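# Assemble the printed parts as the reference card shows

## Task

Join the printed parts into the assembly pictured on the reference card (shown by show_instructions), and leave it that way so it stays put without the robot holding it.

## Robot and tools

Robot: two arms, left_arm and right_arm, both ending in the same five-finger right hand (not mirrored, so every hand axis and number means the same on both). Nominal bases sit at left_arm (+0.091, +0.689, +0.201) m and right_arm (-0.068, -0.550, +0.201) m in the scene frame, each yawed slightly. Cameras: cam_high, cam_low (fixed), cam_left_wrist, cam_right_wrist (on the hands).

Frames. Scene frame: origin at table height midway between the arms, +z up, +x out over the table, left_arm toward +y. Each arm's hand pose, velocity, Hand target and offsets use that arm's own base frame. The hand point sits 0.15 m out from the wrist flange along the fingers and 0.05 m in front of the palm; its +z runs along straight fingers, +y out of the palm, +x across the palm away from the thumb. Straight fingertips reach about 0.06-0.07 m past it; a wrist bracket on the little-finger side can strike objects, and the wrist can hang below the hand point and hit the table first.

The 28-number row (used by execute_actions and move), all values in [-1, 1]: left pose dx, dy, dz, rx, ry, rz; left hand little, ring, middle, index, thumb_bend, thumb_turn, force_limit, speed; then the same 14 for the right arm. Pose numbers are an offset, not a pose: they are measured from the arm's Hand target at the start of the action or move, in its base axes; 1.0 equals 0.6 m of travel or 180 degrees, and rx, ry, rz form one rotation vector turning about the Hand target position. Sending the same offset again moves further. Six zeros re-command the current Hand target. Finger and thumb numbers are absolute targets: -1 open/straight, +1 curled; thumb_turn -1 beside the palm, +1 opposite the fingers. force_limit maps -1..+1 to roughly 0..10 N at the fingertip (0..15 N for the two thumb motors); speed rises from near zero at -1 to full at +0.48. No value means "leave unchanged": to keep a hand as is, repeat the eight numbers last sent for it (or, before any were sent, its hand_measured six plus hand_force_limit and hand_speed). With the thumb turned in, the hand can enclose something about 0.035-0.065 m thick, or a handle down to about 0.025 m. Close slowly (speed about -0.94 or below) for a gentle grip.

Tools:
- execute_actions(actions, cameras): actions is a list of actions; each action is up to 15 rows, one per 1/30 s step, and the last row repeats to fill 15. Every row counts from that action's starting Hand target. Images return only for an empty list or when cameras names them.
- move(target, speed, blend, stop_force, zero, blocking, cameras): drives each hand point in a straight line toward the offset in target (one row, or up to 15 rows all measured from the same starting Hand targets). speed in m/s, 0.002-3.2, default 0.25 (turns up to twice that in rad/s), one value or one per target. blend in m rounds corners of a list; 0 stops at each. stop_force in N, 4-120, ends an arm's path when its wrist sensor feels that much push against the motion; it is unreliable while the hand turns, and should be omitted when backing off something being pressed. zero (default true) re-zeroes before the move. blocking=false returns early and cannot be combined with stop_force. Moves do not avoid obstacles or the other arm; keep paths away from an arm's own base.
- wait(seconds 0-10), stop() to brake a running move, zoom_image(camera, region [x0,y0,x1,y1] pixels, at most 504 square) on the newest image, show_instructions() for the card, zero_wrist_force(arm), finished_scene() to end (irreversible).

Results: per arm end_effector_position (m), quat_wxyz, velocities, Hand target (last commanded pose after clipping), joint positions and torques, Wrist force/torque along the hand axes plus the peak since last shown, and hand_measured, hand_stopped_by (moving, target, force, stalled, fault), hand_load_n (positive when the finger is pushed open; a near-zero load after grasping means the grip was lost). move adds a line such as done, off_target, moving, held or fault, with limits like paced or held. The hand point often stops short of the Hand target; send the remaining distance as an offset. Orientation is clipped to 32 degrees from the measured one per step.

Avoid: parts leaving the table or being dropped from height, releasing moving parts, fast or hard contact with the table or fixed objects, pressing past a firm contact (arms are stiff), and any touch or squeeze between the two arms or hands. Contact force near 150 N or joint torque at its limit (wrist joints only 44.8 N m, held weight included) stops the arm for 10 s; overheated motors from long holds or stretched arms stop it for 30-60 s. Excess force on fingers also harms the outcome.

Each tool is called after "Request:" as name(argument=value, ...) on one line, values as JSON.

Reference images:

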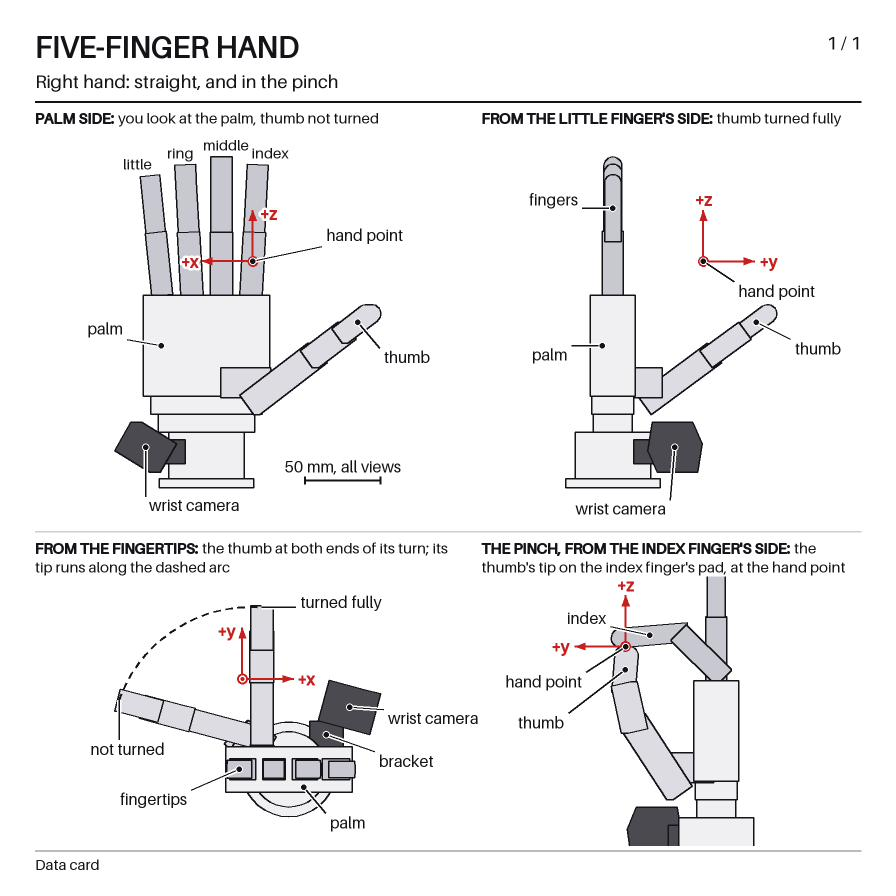

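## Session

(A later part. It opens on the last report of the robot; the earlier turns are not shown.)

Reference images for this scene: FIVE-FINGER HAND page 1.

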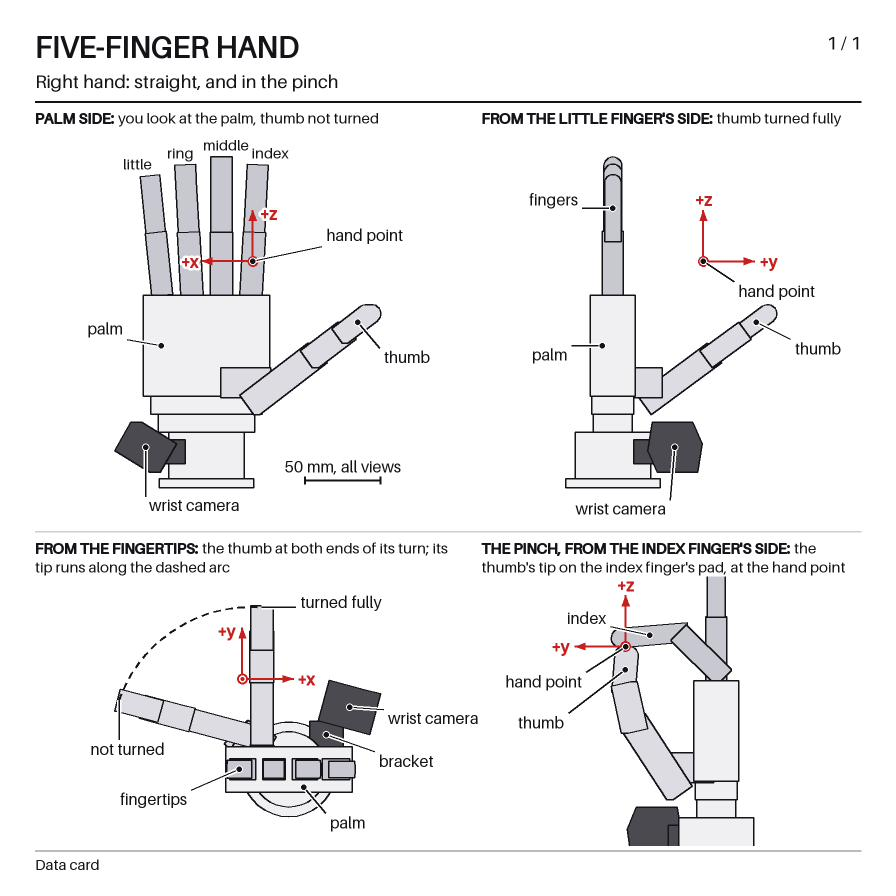

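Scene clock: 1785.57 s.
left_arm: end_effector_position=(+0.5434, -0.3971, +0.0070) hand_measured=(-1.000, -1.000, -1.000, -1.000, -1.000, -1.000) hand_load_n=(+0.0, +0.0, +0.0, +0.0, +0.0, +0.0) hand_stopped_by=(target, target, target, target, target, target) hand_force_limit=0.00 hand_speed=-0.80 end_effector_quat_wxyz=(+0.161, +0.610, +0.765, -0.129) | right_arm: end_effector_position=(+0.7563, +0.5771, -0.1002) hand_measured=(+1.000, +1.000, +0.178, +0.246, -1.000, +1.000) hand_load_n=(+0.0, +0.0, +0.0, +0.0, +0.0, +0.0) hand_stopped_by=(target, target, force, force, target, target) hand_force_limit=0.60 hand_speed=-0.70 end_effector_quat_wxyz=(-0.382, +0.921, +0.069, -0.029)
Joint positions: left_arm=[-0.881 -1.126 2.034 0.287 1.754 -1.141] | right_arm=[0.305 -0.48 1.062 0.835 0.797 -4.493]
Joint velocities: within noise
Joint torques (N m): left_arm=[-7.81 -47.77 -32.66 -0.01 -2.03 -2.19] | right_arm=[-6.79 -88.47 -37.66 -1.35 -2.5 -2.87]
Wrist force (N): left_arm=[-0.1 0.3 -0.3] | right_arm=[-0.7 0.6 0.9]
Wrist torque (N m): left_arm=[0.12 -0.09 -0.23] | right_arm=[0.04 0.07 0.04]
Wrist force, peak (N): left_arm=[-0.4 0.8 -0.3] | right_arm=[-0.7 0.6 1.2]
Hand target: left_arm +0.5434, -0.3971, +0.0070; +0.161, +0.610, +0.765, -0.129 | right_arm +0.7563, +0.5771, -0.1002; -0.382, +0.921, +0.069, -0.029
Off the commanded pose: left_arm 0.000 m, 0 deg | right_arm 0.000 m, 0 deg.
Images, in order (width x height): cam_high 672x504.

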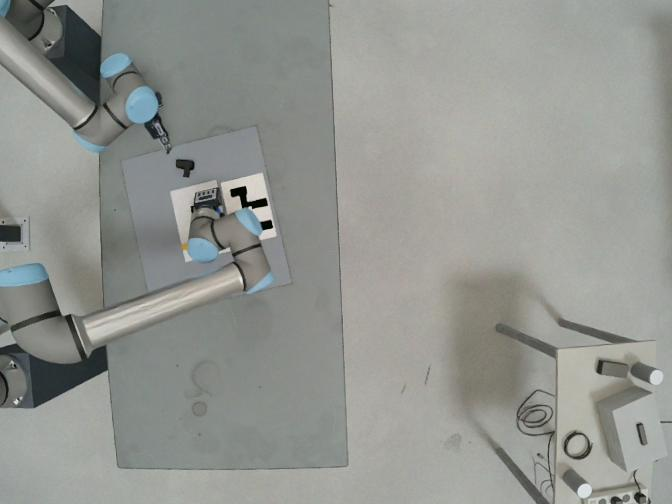

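Request:
move(target=[[-0.056,0.0152,0.2083,0.1317,0.0442,0,-1,-1,-1,-1,-1,-1,0,-0.8,0,0,0,0,0,0,1,1,0.04,0.04,-0.8,1,0.6,-0.5],[-0.056,0.0152,0.2083,0.1317,0.0442,0,-1,-1,-1,-1,-1,-1,0,-0.8,-0.1885,0.3052,0.067,0,0,-0.0772,1,1,0.04,0.04,-0.8,1,0.6,-0.5]], speed=0.2, cameras=["cam_right_wrist","cam_left_wrist","cam_high","cam_low"])

Request:
zoom_image(camera="cam_right_wrist", region=[300, 220, 480, 400])

Request:
zoom_image(camera="cam_left_wrist", region=[240, 250, 350, 360])

Scene clock: 1847.27 s.
left_arm: end_effector_position=(+0.5098, -0.3880, +0.1320) hand_measured=(-1.000, -1.000, -1.000, -1.000, -1.000, -1.000) hand_load_n=(+0.0, +0.0, +0.0, +0.0, -0.5, -0.5) hand_stopped_by=(target, target, target, target, target, target) hand_force_limit=0.00 hand_speed=-0.80 end_effector_quat_wxyz=(-0.021, +0.620, +0.785, -0.011) | right_arm: end_effector_position=(+0.6432, +0.7602, -0.0599) hand_measured=(+1.000, +1.000, +0.040, +0.040, -0.800, +1.000) hand_load_n=(+0.0, +0.5, +0.0, +0.0, +0.0, +0.0) hand_stopped_by=(target, target, target, target, target, target) hand_force_limit=0.60 hand_speed=-0.50 end_effector_quat_wxyz=(-0.382, +0.923, -0.043, +0.018)
Joint positions: left_arm=[-0.986 -1.183 1.841 0.945 1.605 -1.219] | right_arm=[0.552 -0.616 1.172 0.473 0.971 -3.895]
Joint torques (N m): left_arm=[9.95 -48.71 -28.65 5.22 2.12 1.83] | right_arm=[3.84 -84.29 -38.22 6.56 -1.25 2.57]
Wrist force (N): left_arm=[0.0 0.5 -0.5] | right_arm=[-1.3 1.2 0.1]
Wrist torque (N m): left_arm=[0.11 -0.01 0.04] | right_arm=[0.23 0.17 -0.20]
Wrist force, peak (N): left_arm=[-0.4 -0.1 -1.9] | right_arm=[-2.8 -0.7 0.7]
Hand target: left_arm +0.5098, -0.3880, +0.1320; -0.021, +0.620, +0.785, -0.011 | right_arm +0.6432, +0.7602, -0.0600; -0.382, +0.923, -0.043, +0.018
Off the commanded pose: left_arm 0.000 m, 0 deg | right_arm 0.000 m, 0 deg.
move: done

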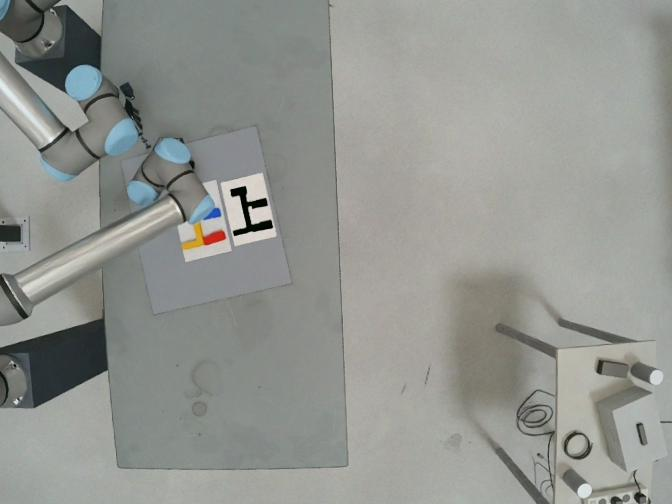

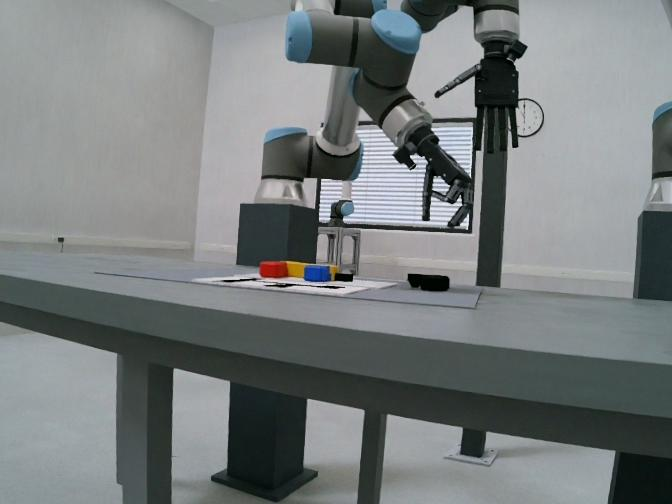

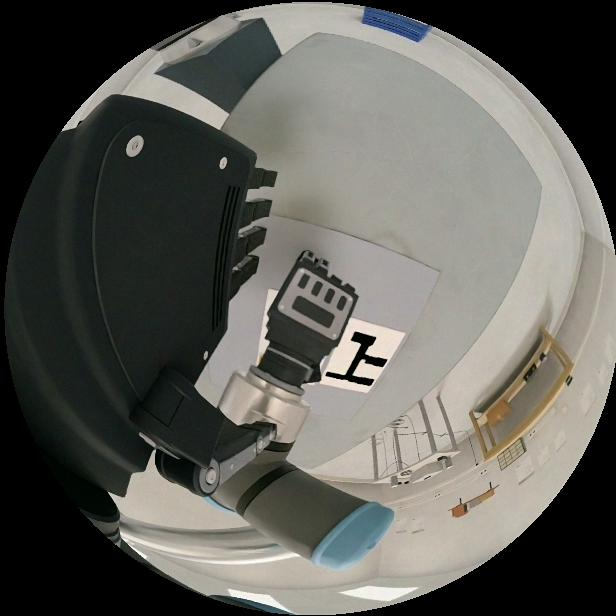

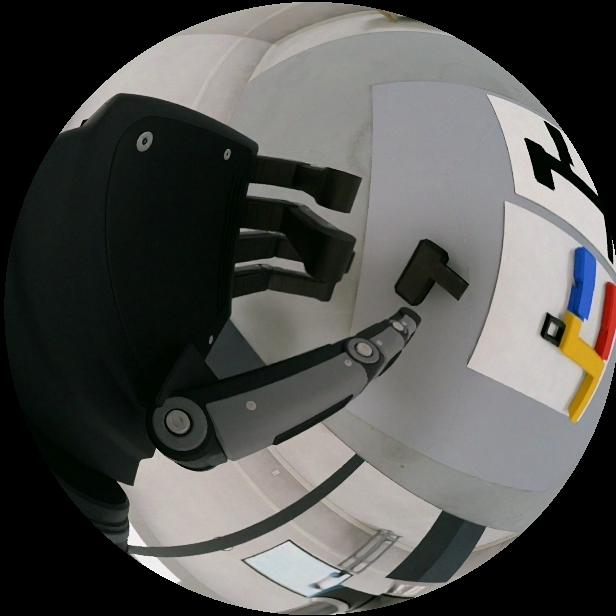

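Scaled by 2.800 from the camera's 616x616 image, which has a finer 880x880 frame.

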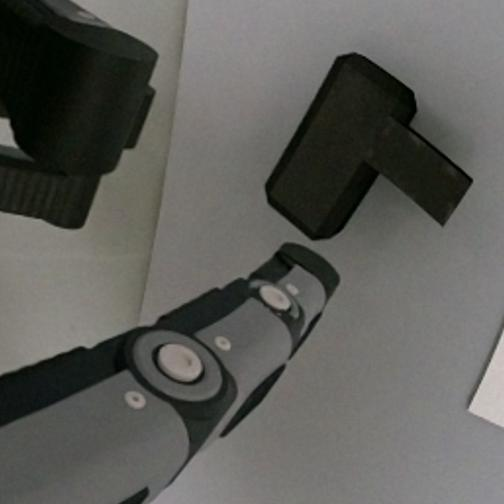

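Scaled by 4.582 from the camera's 616x616 image, which has a finer 880x880 frame.

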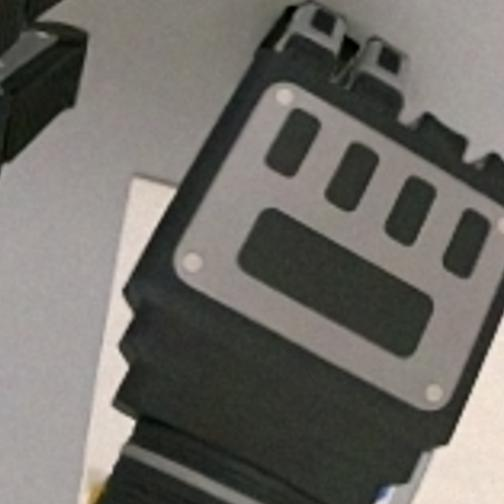

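Request:
zoom_image(camera="cam_right_wrist", region=[385, 230, 475, 320])

Scaled by 5.600 from the camera's 616x616 image, which has a finer 880x880 frame.

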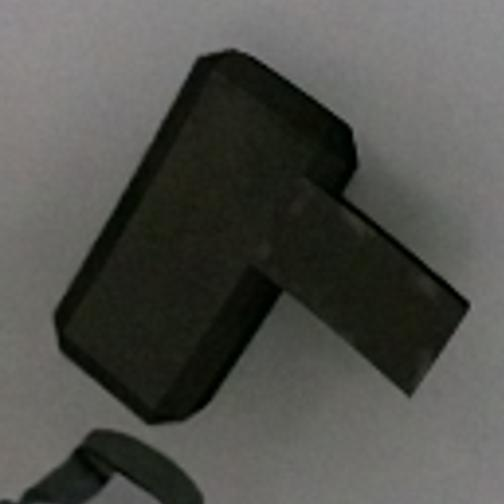

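Request:
move(target=[0,0,0,0,0,0,-1,-1,-1,-1,-1,-1,0,-0.8,-0.008,0.0155,-0.1,0,0,-0.0228,1,1,0.04,0.04,-0.8,1,0.6,-0.5], speed=0.1, cameras=["cam_right_wrist"])

Request:
zoom_image(camera="cam_right_wrist", region=[310, 220, 480, 390])

Request:
zoom_image(camera="cam_right_wrist", region=[370, 220, 470, 320])

Scene clock: 1905.53 s.
left_arm: end_effector_position=(+0.5098, -0.3880, +0.1320) hand_measured=(-1.000, -1.000, -1.000, -1.000, -1.000, -1.000) hand_load_n=(+0.0, +0.0, +0.0, +0.0, +0.0, +0.0) hand_stopped_by=(target, target, target, target, target, target) hand_force_limit=0.00 hand_speed=-0.80 end_effector_quat_wxyz=(-0.021, +0.620, +0.785, -0.011) | right_arm: end_effector_position=(+0.6382, +0.7696, -0.1202) hand_measured=(+1.000, +1.000, +0.040, +0.040, -0.800, +1.000) hand_load_n=(+0.0, +0.5, +0.0, +0.0, +0.0, +0.0) hand_stopped_by=(target, target, target, target, target, target) hand_force_limit=0.60 hand_speed=-0.50 end_effector_quat_wxyz=(-0.381, +0.921, -0.076, +0.031)
Joint positions: left_arm=[-0.986 -1.183 1.841 0.945 1.605 -1.219] | right_arm=[0.57 -0.575 1.202 0.352 1.018 -3.805]
Joint torques (N m): left_arm=[12.28 -49.13 -34.78 4.57 2.32 1.99] | right_arm=[-11.37 -117.15 -37.58 6.4 -2.64 -2.93]
Wrist force (N): left_arm=[-0.2 0.2 -0.1] | right_arm=[-1.1 0.6 0.4]
Wrist torque (N m): left_arm=[0.03 0.01 0.02] | right_arm=[0.09 0.16 -0.22]
Wrist force, peak (N): left_arm=[0.2 0.7 -0.6] | right_arm=[-1.4 1.5 1.3]
Hand target: left_arm +0.5098, -0.3880, +0.1320; -0.021, +0.620, +0.785, -0.011 | right_arm +0.6384, +0.7695, -0.1200; -0.381, +0.921, -0.076, +0.031
Off the commanded pose: left_arm 0.000 m, 0 deg | right_arm 0.000 m, 0 deg.
move: done
Images, in order (width x height): cam_right_wrist 616x616.

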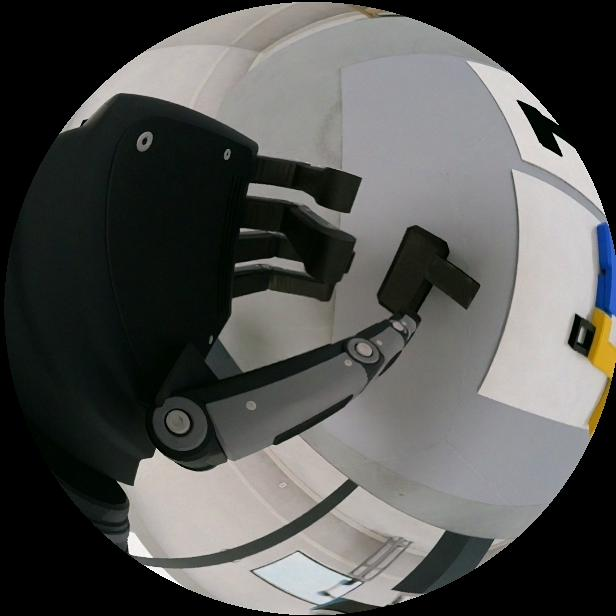

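Scaled by 2.965 from the camera's 616x616 image, which has a finer 880x880 frame.

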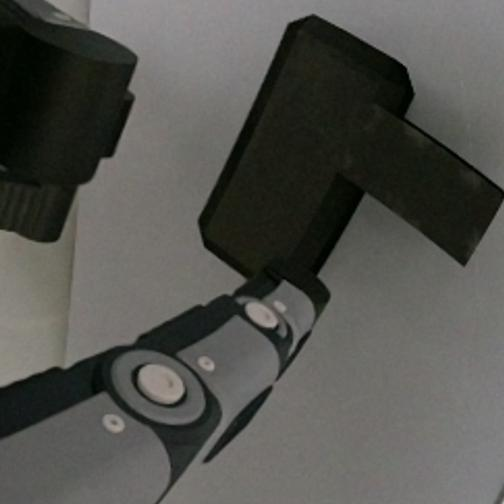

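Scaled by 5.040 from the camera's 616x616 image, which has a finer 880x880 frame.

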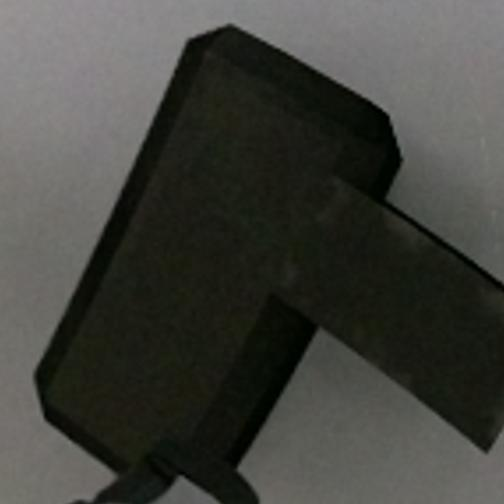

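Request:
move(target=[[0,0,0,0,0,0,-1,-1,-1,-1,-1,-1,0,-0.8,-0.0003,-0.0016,-0.055,0,0,0,1,1,0.04,0.04,-0.8,1,0.6,-0.5],[0,0,0,0,0,0,-1,-1,-1,-1,-1,-1,0,-0.8,-0.0003,-0.0016,-0.0842,0,0,0,1,1,0.04,0.04,-0.8,1,0.6,-0.5]], speed=[0.08, 0.03], stop_force=8, cameras=["cam_right_wrist","cam_low"])

Request:
zoom_image(camera="cam_right_wrist", region=[300, 200, 480, 380])

Request:
zoom_image(camera="cam_low", region=[390, 240, 470, 300])

Scene clock: 1926.30 s.
left_arm: end_effector_position=(+0.5098, -0.3880, +0.1320) hand_measured=(-1.000, -1.000, -1.000, -1.000, -1.000, -1.000) hand_load_n=(+0.0, -0.5, +0.0, +0.0, +0.0, +0.0) hand_stopped_by=(target, target, target, target, target, target) hand_force_limit=0.00 hand_speed=-0.80 end_effector_quat_wxyz=(-0.021, +0.620, +0.785, -0.011) | right_arm: end_effector_position=(+0.6383, +0.7685, -0.1705) hand_measured=(+1.000, +1.000, +0.040, +0.040, -0.800, +1.000) hand_load_n=(+0.0, +0.0, +0.0, +0.0, +0.0, +0.0) hand_stopped_by=(target, target, target, target, target, target) hand_force_limit=0.60 hand_speed=-0.50 end_effector_quat_wxyz=(-0.381, +0.921, -0.076, +0.031)
Joint positions: left_arm=[-0.986 -1.183 1.841 0.945 1.605 -1.219] | right_arm=[0.569 -0.522 1.2 0.302 1.018 -3.806]
Joint torques (N m): left_arm=[10.3 -49.79 -33.95 3.57 2.02 1.86] | right_arm=[1.33 -117.23 -25.29 6.38 -1.28 2.52]
Wrist force (N): left_arm=[-0.1 0.3 -0.3] | right_arm=[-1.1 0.4 0.2]
Wrist torque (N m): left_arm=[0.06 0.00 0.03] | right_arm=[0.04 0.14 -0.23]
Wrist force, peak (N): left_arm=[0.0 0.4 -0.7] | right_arm=[-1.2 1.2 0.6]
Hand target: left_arm +0.5098, -0.3880, +0.1320; -0.021, +0.620, +0.785, -0.011 | right_arm +0.6382, +0.7685, -0.1705; -0.381, +0.921, -0.076, +0.031
Off the commanded pose: left_arm 0.000 m, 0 deg | right_arm 0.000 m, 0 deg.
move: done
Images, in order (width x height): cam_low 672x504, cam_right_wrist 616x616.

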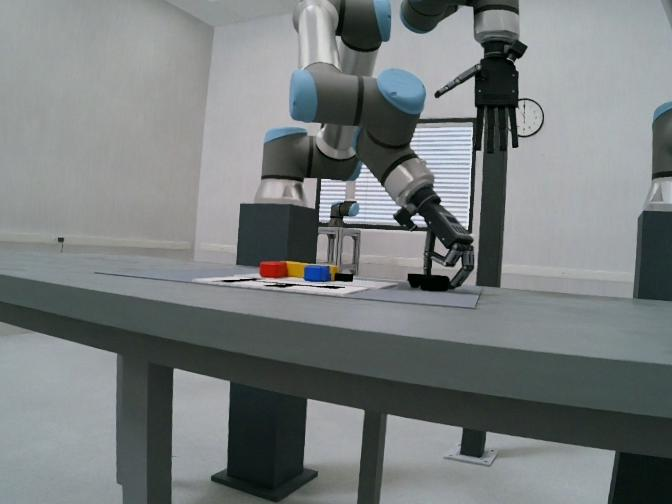

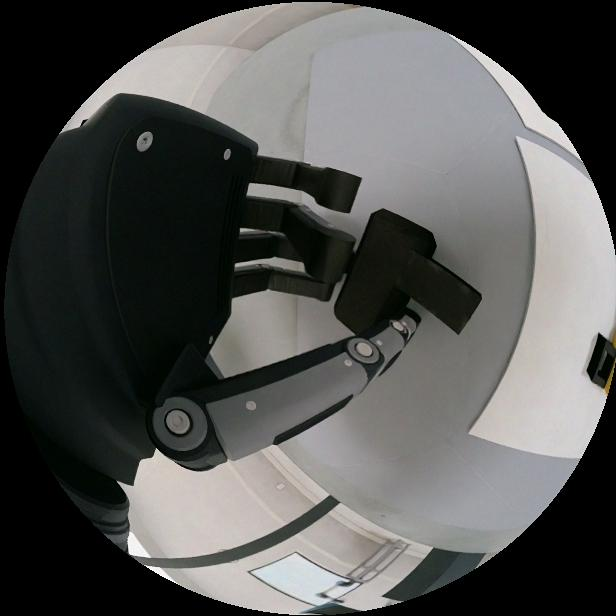

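Scaled by 2.800 from the camera's 616x616 image, which has a finer 880x880 frame.

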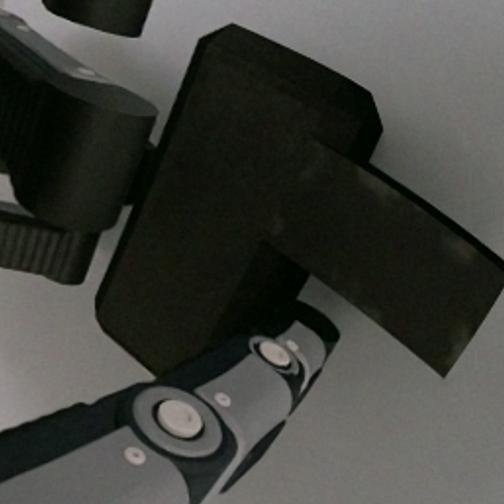

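Scaled by 6.300 from the camera's 672x504 image, which has a finer 960x720 frame.

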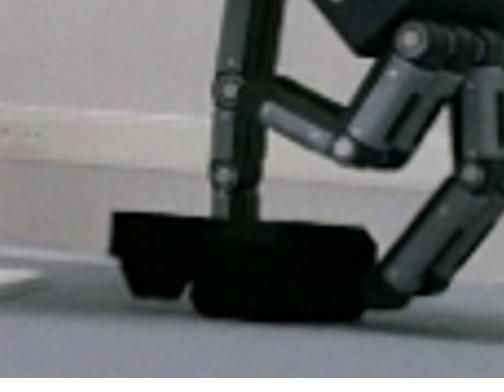

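Request:
move(target=[0,0,0,0,0,0,-1,-1,-1,-1,-1,-1,0,-0.8,0,0,0,0,0,0,1,1,0.6,0.6,-0.8,1,0.6,-0.94], speed=0.02, cameras=["cam_right_wrist","cam_low"])

Request:
zoom_image(camera="cam_right_wrist", region=[300, 200, 480, 380])

Request:
zoom_image(camera="cam_low", region=[390, 240, 470, 300])

Scene clock: 1933.03 s.
left_arm: end_effector_position=(+0.5098, -0.3880, +0.1320) hand_measured=(-1.000, -1.000, -1.000, -1.000, -1.000, -1.000) hand_load_n=(+0.0, +0.0, +0.0, +0.0, +0.0, +0.0) hand_stopped_by=(target, target, target, target, target, target) hand_force_limit=0.00 hand_speed=-0.80 end_effector_quat_wxyz=(-0.021, +0.620, +0.785, -0.011) | right_arm: end_effector_position=(+0.6382, +0.7685, -0.1705) hand_measured=(+1.000, +1.000, +0.206, +0.286, -0.804, +1.000) hand_load_n=(+0.0, +0.0, +4.0, +8.0, +14.5, -2.0) hand_stopped_by=(target, target, force, force, target, target) hand_force_limit=0.60 hand_speed=-0.94 end_effector_quat_wxyz=(-0.381, +0.921, -0.076, +0.031)
Joint positions: left_arm=[-0.986 -1.183 1.841 0.945 1.605 -1.219] | right_arm=[0.569 -0.522 1.2 0.302 1.018 -3.806]
Joint torques (N m): left_arm=[11.14 -50.16 -34.52 2.69 2.04 1.64] | right_arm=[7.36 -117.44 -23.89 6.4 0.72 2.46]
Wrist force (N): left_arm=[0.1 0.3 -0.3] | right_arm=[-1.2 0.6 0.1]
Wrist torque (N m): left_arm=[0.06 -0.04 0.04] | right_arm=[0.07 0.14 -0.23]
Wrist force, peak (N): left_arm=[0.3 0.7 -0.4] | right_arm=[-1.5 0.9 0.3]
Hand target: left_arm +0.5098, -0.3880, +0.1320; -0.021, +0.620, +0.785, -0.011 | right_arm +0.6382, +0.7685, -0.1705; -0.381, +0.921, -0.076, +0.031
Off the commanded pose: left_arm 0.000 m, 0 deg | right_arm 0.000 m, 0 deg.
move: done
Images, in order (width x height): cam_low 672x504, cam_right_wrist 616x616.

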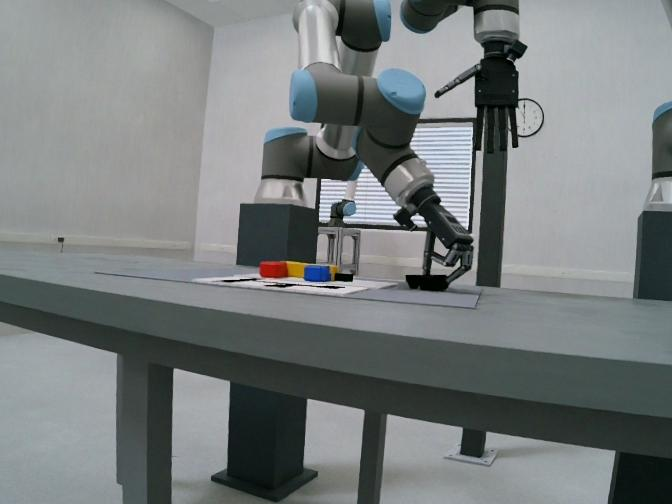

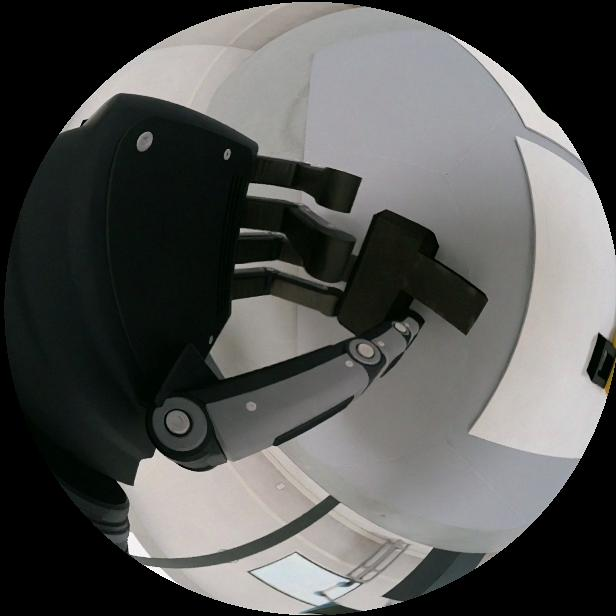

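Scaled by 2.800 from the camera's 616x616 image, which has a finer 880x880 frame.

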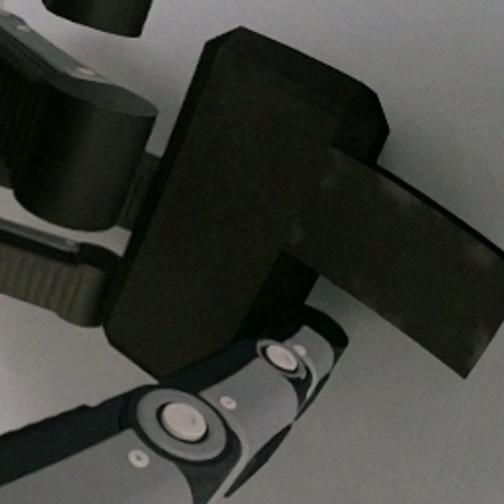

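Scaled by 6.300 from the camera's 672x504 image, which has a finer 960x720 frame.

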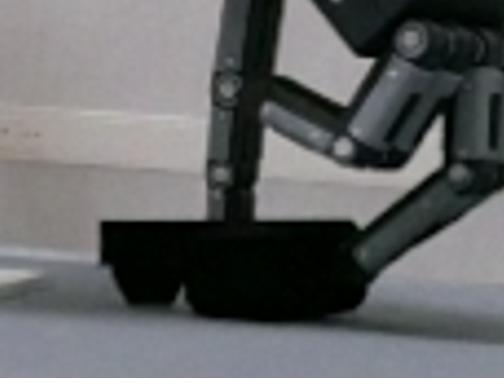

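Request:
move(target=[0,0,0,0,0,0,-1,-1,-1,-1,-1,-1,0,-0.8,0,0,0.075,0,0,0,1,1,0.6,0.6,-0.8,1,0.6,-0.94], speed=0.05, cameras=["cam_right_wrist","cam_low"])

Request:
zoom_image(camera="cam_right_wrist", region=[300, 200, 480, 380])

Request:
zoom_image(camera="cam_low", region=[390, 240, 470, 300])

Scene clock: 1938.47 s.
left_arm: end_effector_position=(+0.5098, -0.3880, +0.1320) hand_measured=(-1.000, -1.000, -1.000, -1.000, -1.000, -1.000) hand_load_n=(-0.5, -0.5, +0.0, +0.0, +0.0, +0.0) hand_stopped_by=(target, target, target, target, target, target) hand_force_limit=0.00 hand_speed=-0.80 end_effector_quat_wxyz=(-0.021, +0.620, +0.785, -0.011) | right_arm: end_effector_position=(+0.6382, +0.7685, -0.1253) hand_measured=(+1.000, +1.000, +0.206, +0.286, -0.804, +1.000) hand_load_n=(+0.0, +0.0, +4.0, +8.0, +14.5, -2.0) hand_stopped_by=(target, target, force, force, target, target) hand_force_limit=0.60 hand_speed=-0.94 end_effector_quat_wxyz=(-0.381, +0.921, -0.076, +0.031)
Joint positions: left_arm=[-0.986 -1.183 1.841 0.945 1.605 -1.219] | right_arm=[0.569 -0.57 1.204 0.346 1.018 -3.806]
Joint torques (N m): left_arm=[9.55 -52.36 -34.19 2.2 2.23 1.94] | right_arm=[8.23 -83.39 -24.91 -0.83 0.6 1.73]
Wrist force (N): left_arm=[0.0 0.2 -0.4] | right_arm=[-1.2 0.7 0.5]
Wrist torque (N m): left_arm=[0.04 -0.02 0.04] | right_arm=[0.09 0.16 -0.23]
Wrist force, peak (N): left_arm=[0.0 0.6 -0.6] | right_arm=[-1.4 1.0 0.8]
Hand target: left_arm +0.5098, -0.3880, +0.1320; -0.021, +0.620, +0.785, -0.011 | right_arm +0.6382, +0.7685, -0.1255; -0.381, +0.921, -0.076, +0.031
Off the commanded pose: left_arm 0.000 m, 0 deg | right_arm 0.000 m, 0 deg.
move: done
Images, in order (width x height): cam_low 672x504, cam_right_wrist 616x616.

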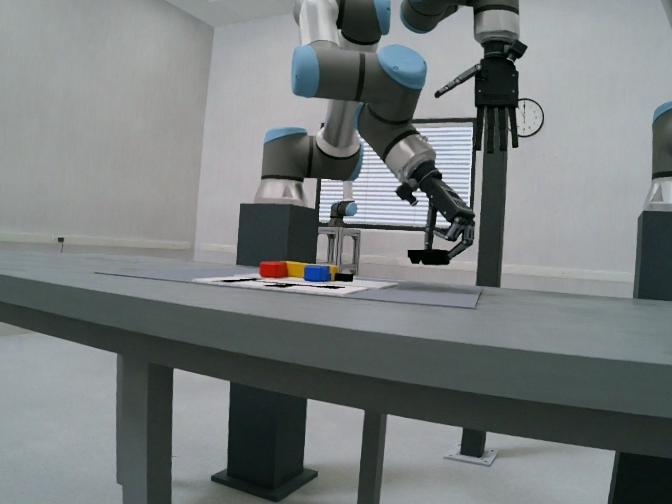

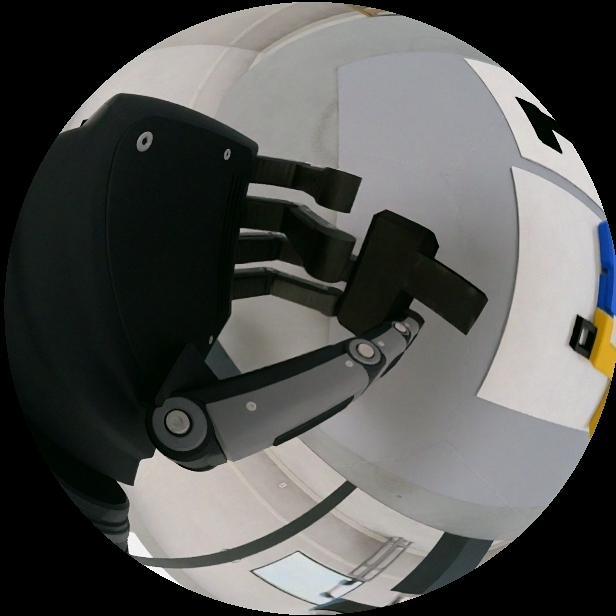

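Scaled by 2.800 from the camera's 616x616 image, which has a finer 880x880 frame.

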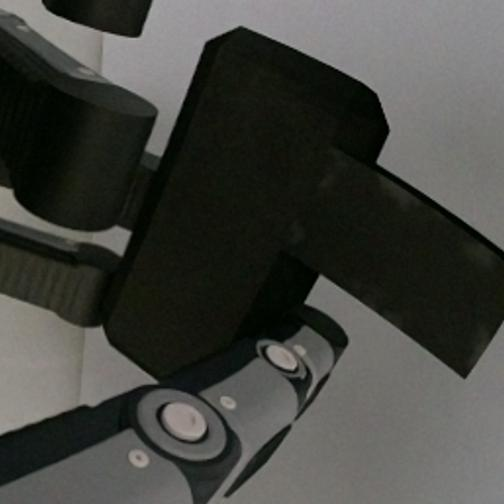

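Scaled by 6.300 from the camera's 672x504 image, which has a finer 960x720 frame.

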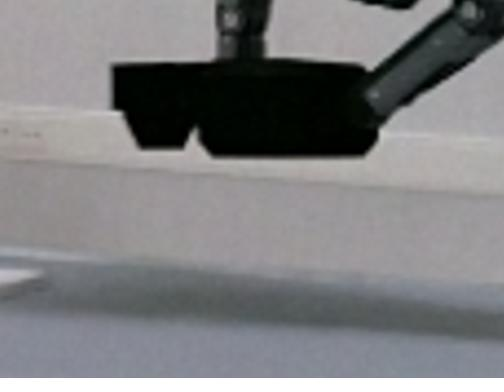

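Request:
zoom_image(camera="cam_right_wrist", region=[395, 235, 495, 335])

Request:
zoom_image(camera="cam_right_wrist", region=[330, 205, 450, 325])

Scaled by 5.040 from the camera's 616x616 image, which has a finer 880x880 frame.

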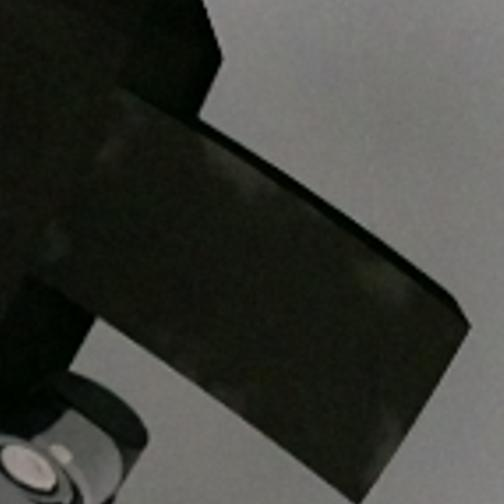

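Scaled by 4.200 from the camera's 616x616 image, which has a finer 880x880 frame.

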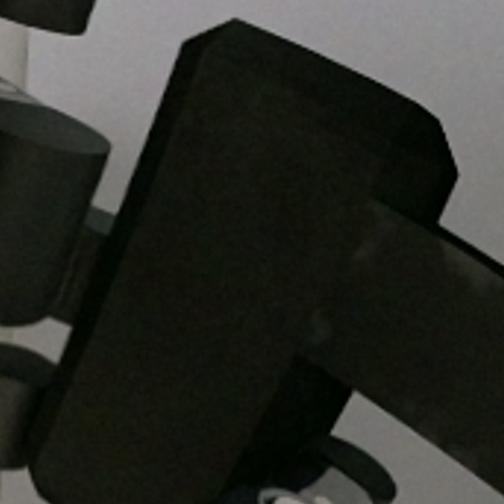

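Request:
zoom_image(camera="cam_low", region=[404, 244, 454, 269])

Scaled by 10.080 from the camera's 672x504 image, which has a finer 960x720 frame.

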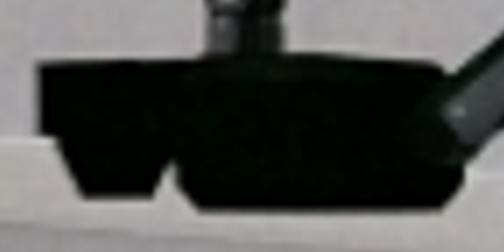

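Request:
move(target=[0,0,0,0,0,0,-1,-1,-1,-1,-1,-1,0,-0.8,0.0088,-0.2353,-0.0075,0,0,0.0911,1,1,0.6,0.6,-0.8,1,0.6,-0.94], speed=0.08, cameras=["cam_right_wrist","cam_low","cam_high"])

Request:
zoom_image(camera="cam_right_wrist", region=[360, 210, 540, 390])

Request:
zoom_image(camera="cam_low", region=[310, 235, 390, 295])

Scene clock: 2046.10 s.
left_arm: end_effector_position=(+0.5098, -0.3880, +0.1320) hand_measured=(-1.000, -1.000, -1.000, -1.000, -1.000, -1.000) hand_load_n=(+0.0, +0.0, +0.0, +0.0, -0.5, +0.0) hand_stopped_by=(target, target, target, target, target, target) hand_force_limit=0.00 hand_speed=-0.80 end_effector_quat_wxyz=(-0.021, +0.620, +0.785, -0.011) | right_arm: end_effector_position=(+0.6435, +0.6273, -0.1301) hand_measured=(+1.000, +1.000, +0.206, +0.286, -0.804, +1.000) hand_load_n=(+0.0, +0.0, +4.0, +8.0, +14.0, -2.0) hand_stopped_by=(target, target, force, force, target, target) hand_force_limit=0.60 hand_speed=-0.94 end_effector_quat_wxyz=(-0.382, +0.922, +0.055, -0.023)
Joint positions: left_arm=[-0.986 -1.183 1.841 0.945 1.605 -1.219] | right_arm=[0.405 -0.573 1.298 0.573 0.824 -4.321]
Joint torques (N m): left_arm=[9.67 -50.46 -33.83 1.88 2.28 2.06] | right_arm=[13.42 -97.38 -34.18 -1.5 1.17 -0.77]
Wrist force (N): left_arm=[0.0 0.5 -0.4] | right_arm=[-0.6 1.2 0.8]
Wrist torque (N m): left_arm=[0.10 -0.02 0.04] | right_arm=[0.11 0.07 0.09]
Wrist force, peak (N): left_arm=[0.5 0.4 -0.5] | right_arm=[-0.5 2.2 0.1]
Hand target: left_arm +0.5098, -0.3880, +0.1320; -0.021, +0.620, +0.785, -0.011 | right_arm +0.6435, +0.6274, -0.1300; -0.382, +0.922, +0.056, -0.023
Off the commanded pose: left_arm 0.000 m, 0 deg | right_arm 0.000 m, 0 deg.
move: done
Images, in order (width x height): cam_high 672x504, cam_low 672x504, cam_right_wrist 616x616.

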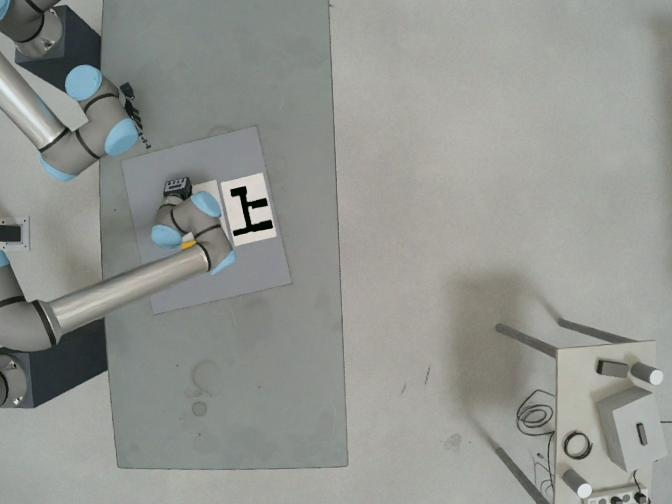

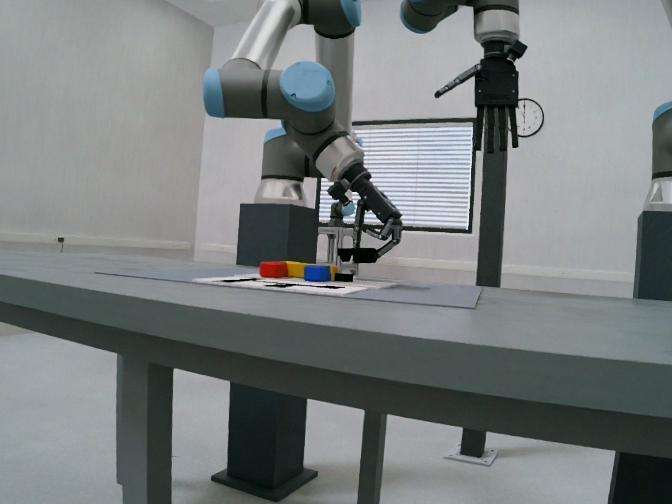

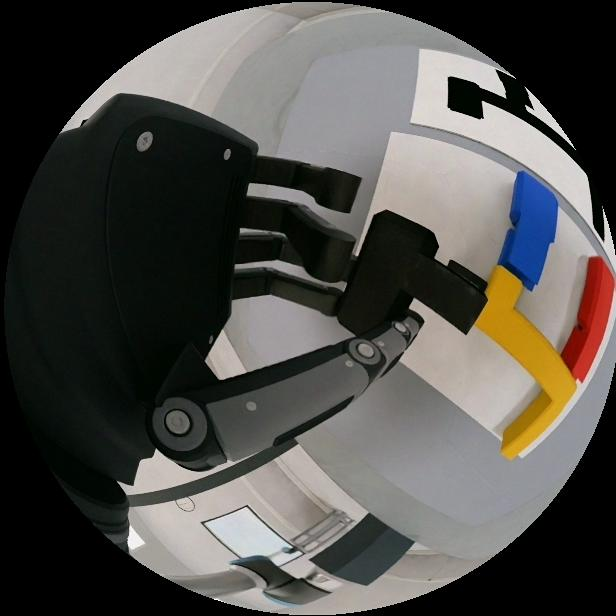

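Scaled by 2.800 from the camera's 616x616 image, which has a finer 880x880 frame.

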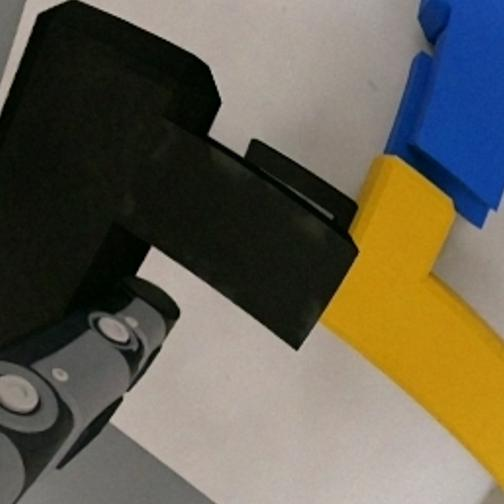

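Scaled by 6.300 from the camera's 672x504 image, which has a finer 960x720 frame.

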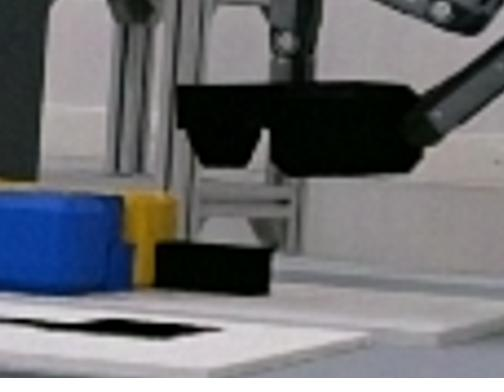

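Request:
zoom_image(camera="cam_right_wrist", region=[430, 245, 520, 335])

Request:
zoom_image(camera="cam_right_wrist", region=[395, 235, 495, 335])

Scaled by 5.600 from the camera's 616x616 image, which has a finer 880x880 frame.

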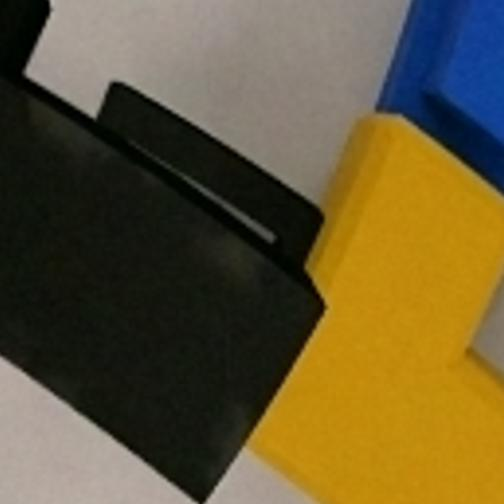

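Scaled by 5.040 from the camera's 616x616 image, which has a finer 880x880 frame.

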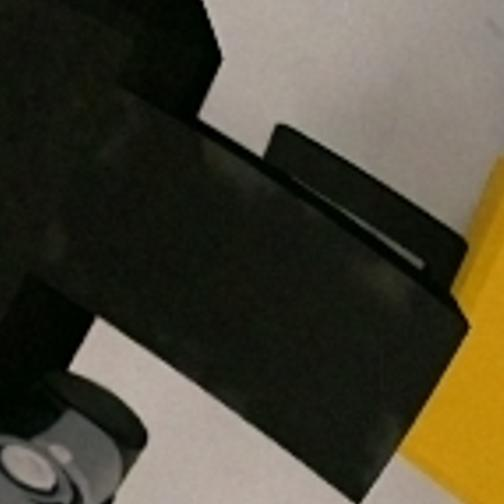

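Request:
zoom_image(camera="cam_low", region=[330, 244, 380, 284])

Scaled by 10.080 from the camera's 672x504 image, which has a finer 960x720 frame.

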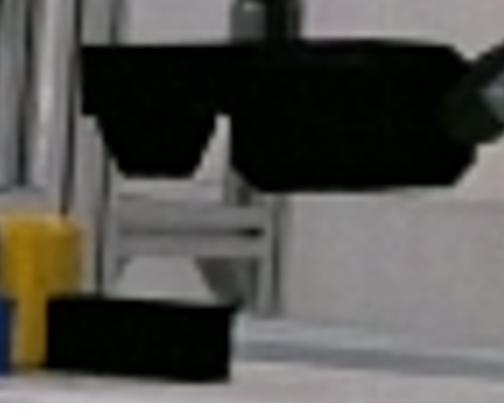

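Request:
move(target=[0,0,0,0,0,0,-1,-1,-1,-1,-1,-1,0,-0.8,-0.0058,-0.0037,-0.0283,0,0,0.0139,1,1,0.6,0.6,-0.8,1,0.6,-0.94], speed=0.04, cameras=["cam_right_wrist","cam_low"])

Request:
zoom_image(camera="cam_right_wrist", region=[430, 245, 520, 335])

Request:
zoom_image(camera="cam_low", region=[330, 244, 380, 284])

Scene clock: 2125.77 s.
left_arm: end_effector_position=(+0.5098, -0.3880, +0.1320) hand_measured=(-1.000, -1.000, -1.000, -1.000, -1.000, -1.000) hand_load_n=(+0.0, +0.0, +0.0, +0.0, +0.0, +0.0) hand_stopped_by=(target, target, target, target, target, target) hand_force_limit=0.00 hand_speed=-0.80 end_effector_quat_wxyz=(-0.021, +0.620, +0.785, -0.011) | right_arm: end_effector_position=(+0.6400, +0.6252, -0.1471) hand_measured=(+1.000, +1.000, +0.206, +0.286, -0.804, +1.000) hand_load_n=(+0.0, +0.0, +4.5, +8.0, +14.5, -2.0) hand_stopped_by=(target, target, force, force, target, target) hand_force_limit=0.60 hand_speed=-0.94 end_effector_quat_wxyz=(-0.381, +0.921, +0.076, -0.032) end_effector_velocity=(+0.000, +0.000, +0.001) end_effector_angular_velocity=(+0.000, +0.003, -0.006)
Joint positions: left_arm=[-0.986 -1.183 1.841 0.945 1.605 -1.219] | right_arm=[0.403 -0.544 1.284 0.598 0.813 -4.381]
Joint velocities: left_arm=[within noise] | right_arm=[-0.001 -0.001 0 -0.001 0 0.007]
Joint torques (N m): left_arm=[10.46 -49.46 -34.72 2.11 2 1.87] | right_arm=[-15.49 -117.15 -21.65 0.5 0.22 2.23]
Wrist force (N): left_arm=[0.1 0.2 -0.3] | right_arm=[-0.8 0.7 1.0]
Wrist torque (N m): left_arm=[0.04 -0.04 0.04] | right_arm=[0.00 0.08 0.10]
Wrist force, peak (N): left_arm=[0.1 0.6 -0.4] | right_arm=[-0.6 1.3 1.5]
Hand target: left_arm +0.5098, -0.3880, +0.1320; -0.021, +0.620, +0.785, -0.011 | right_arm +0.6400, +0.6251, -0.1470; -0.381, +0.921, +0.076, -0.032
Off the commanded pose: left_arm 0.000 m, 0 deg | right_arm 0.000 m, 0 deg.
move: done
Images, in order (width x height): cam_low 672x504, cam_right_wrist 616x616.

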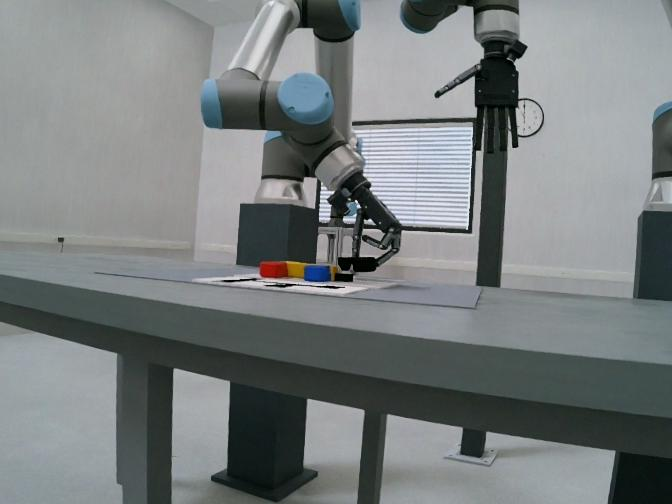

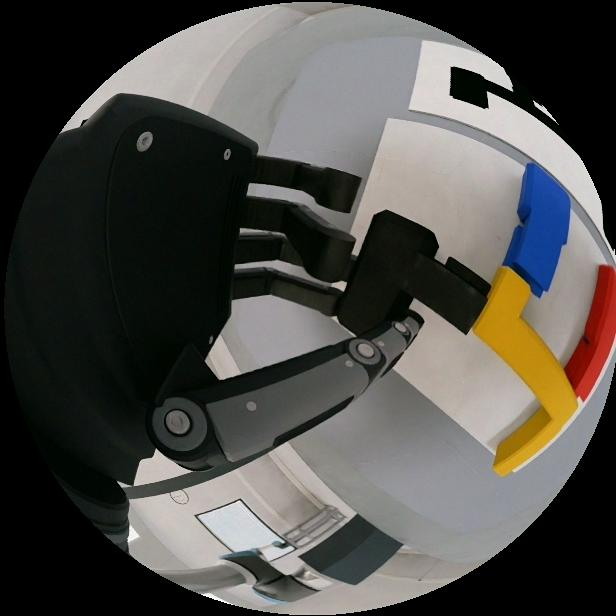

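Scaled by 5.600 from the camera's 616x616 image, which has a finer 880x880 frame.

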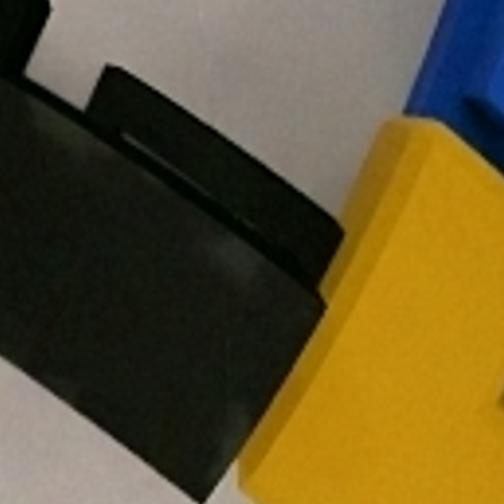

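Scaled by 10.080 from the camera's 672x504 image, which has a finer 960x720 frame.

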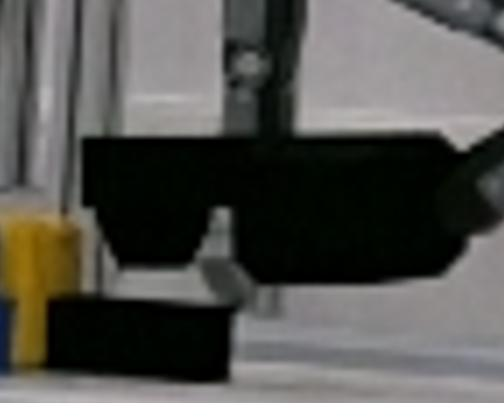

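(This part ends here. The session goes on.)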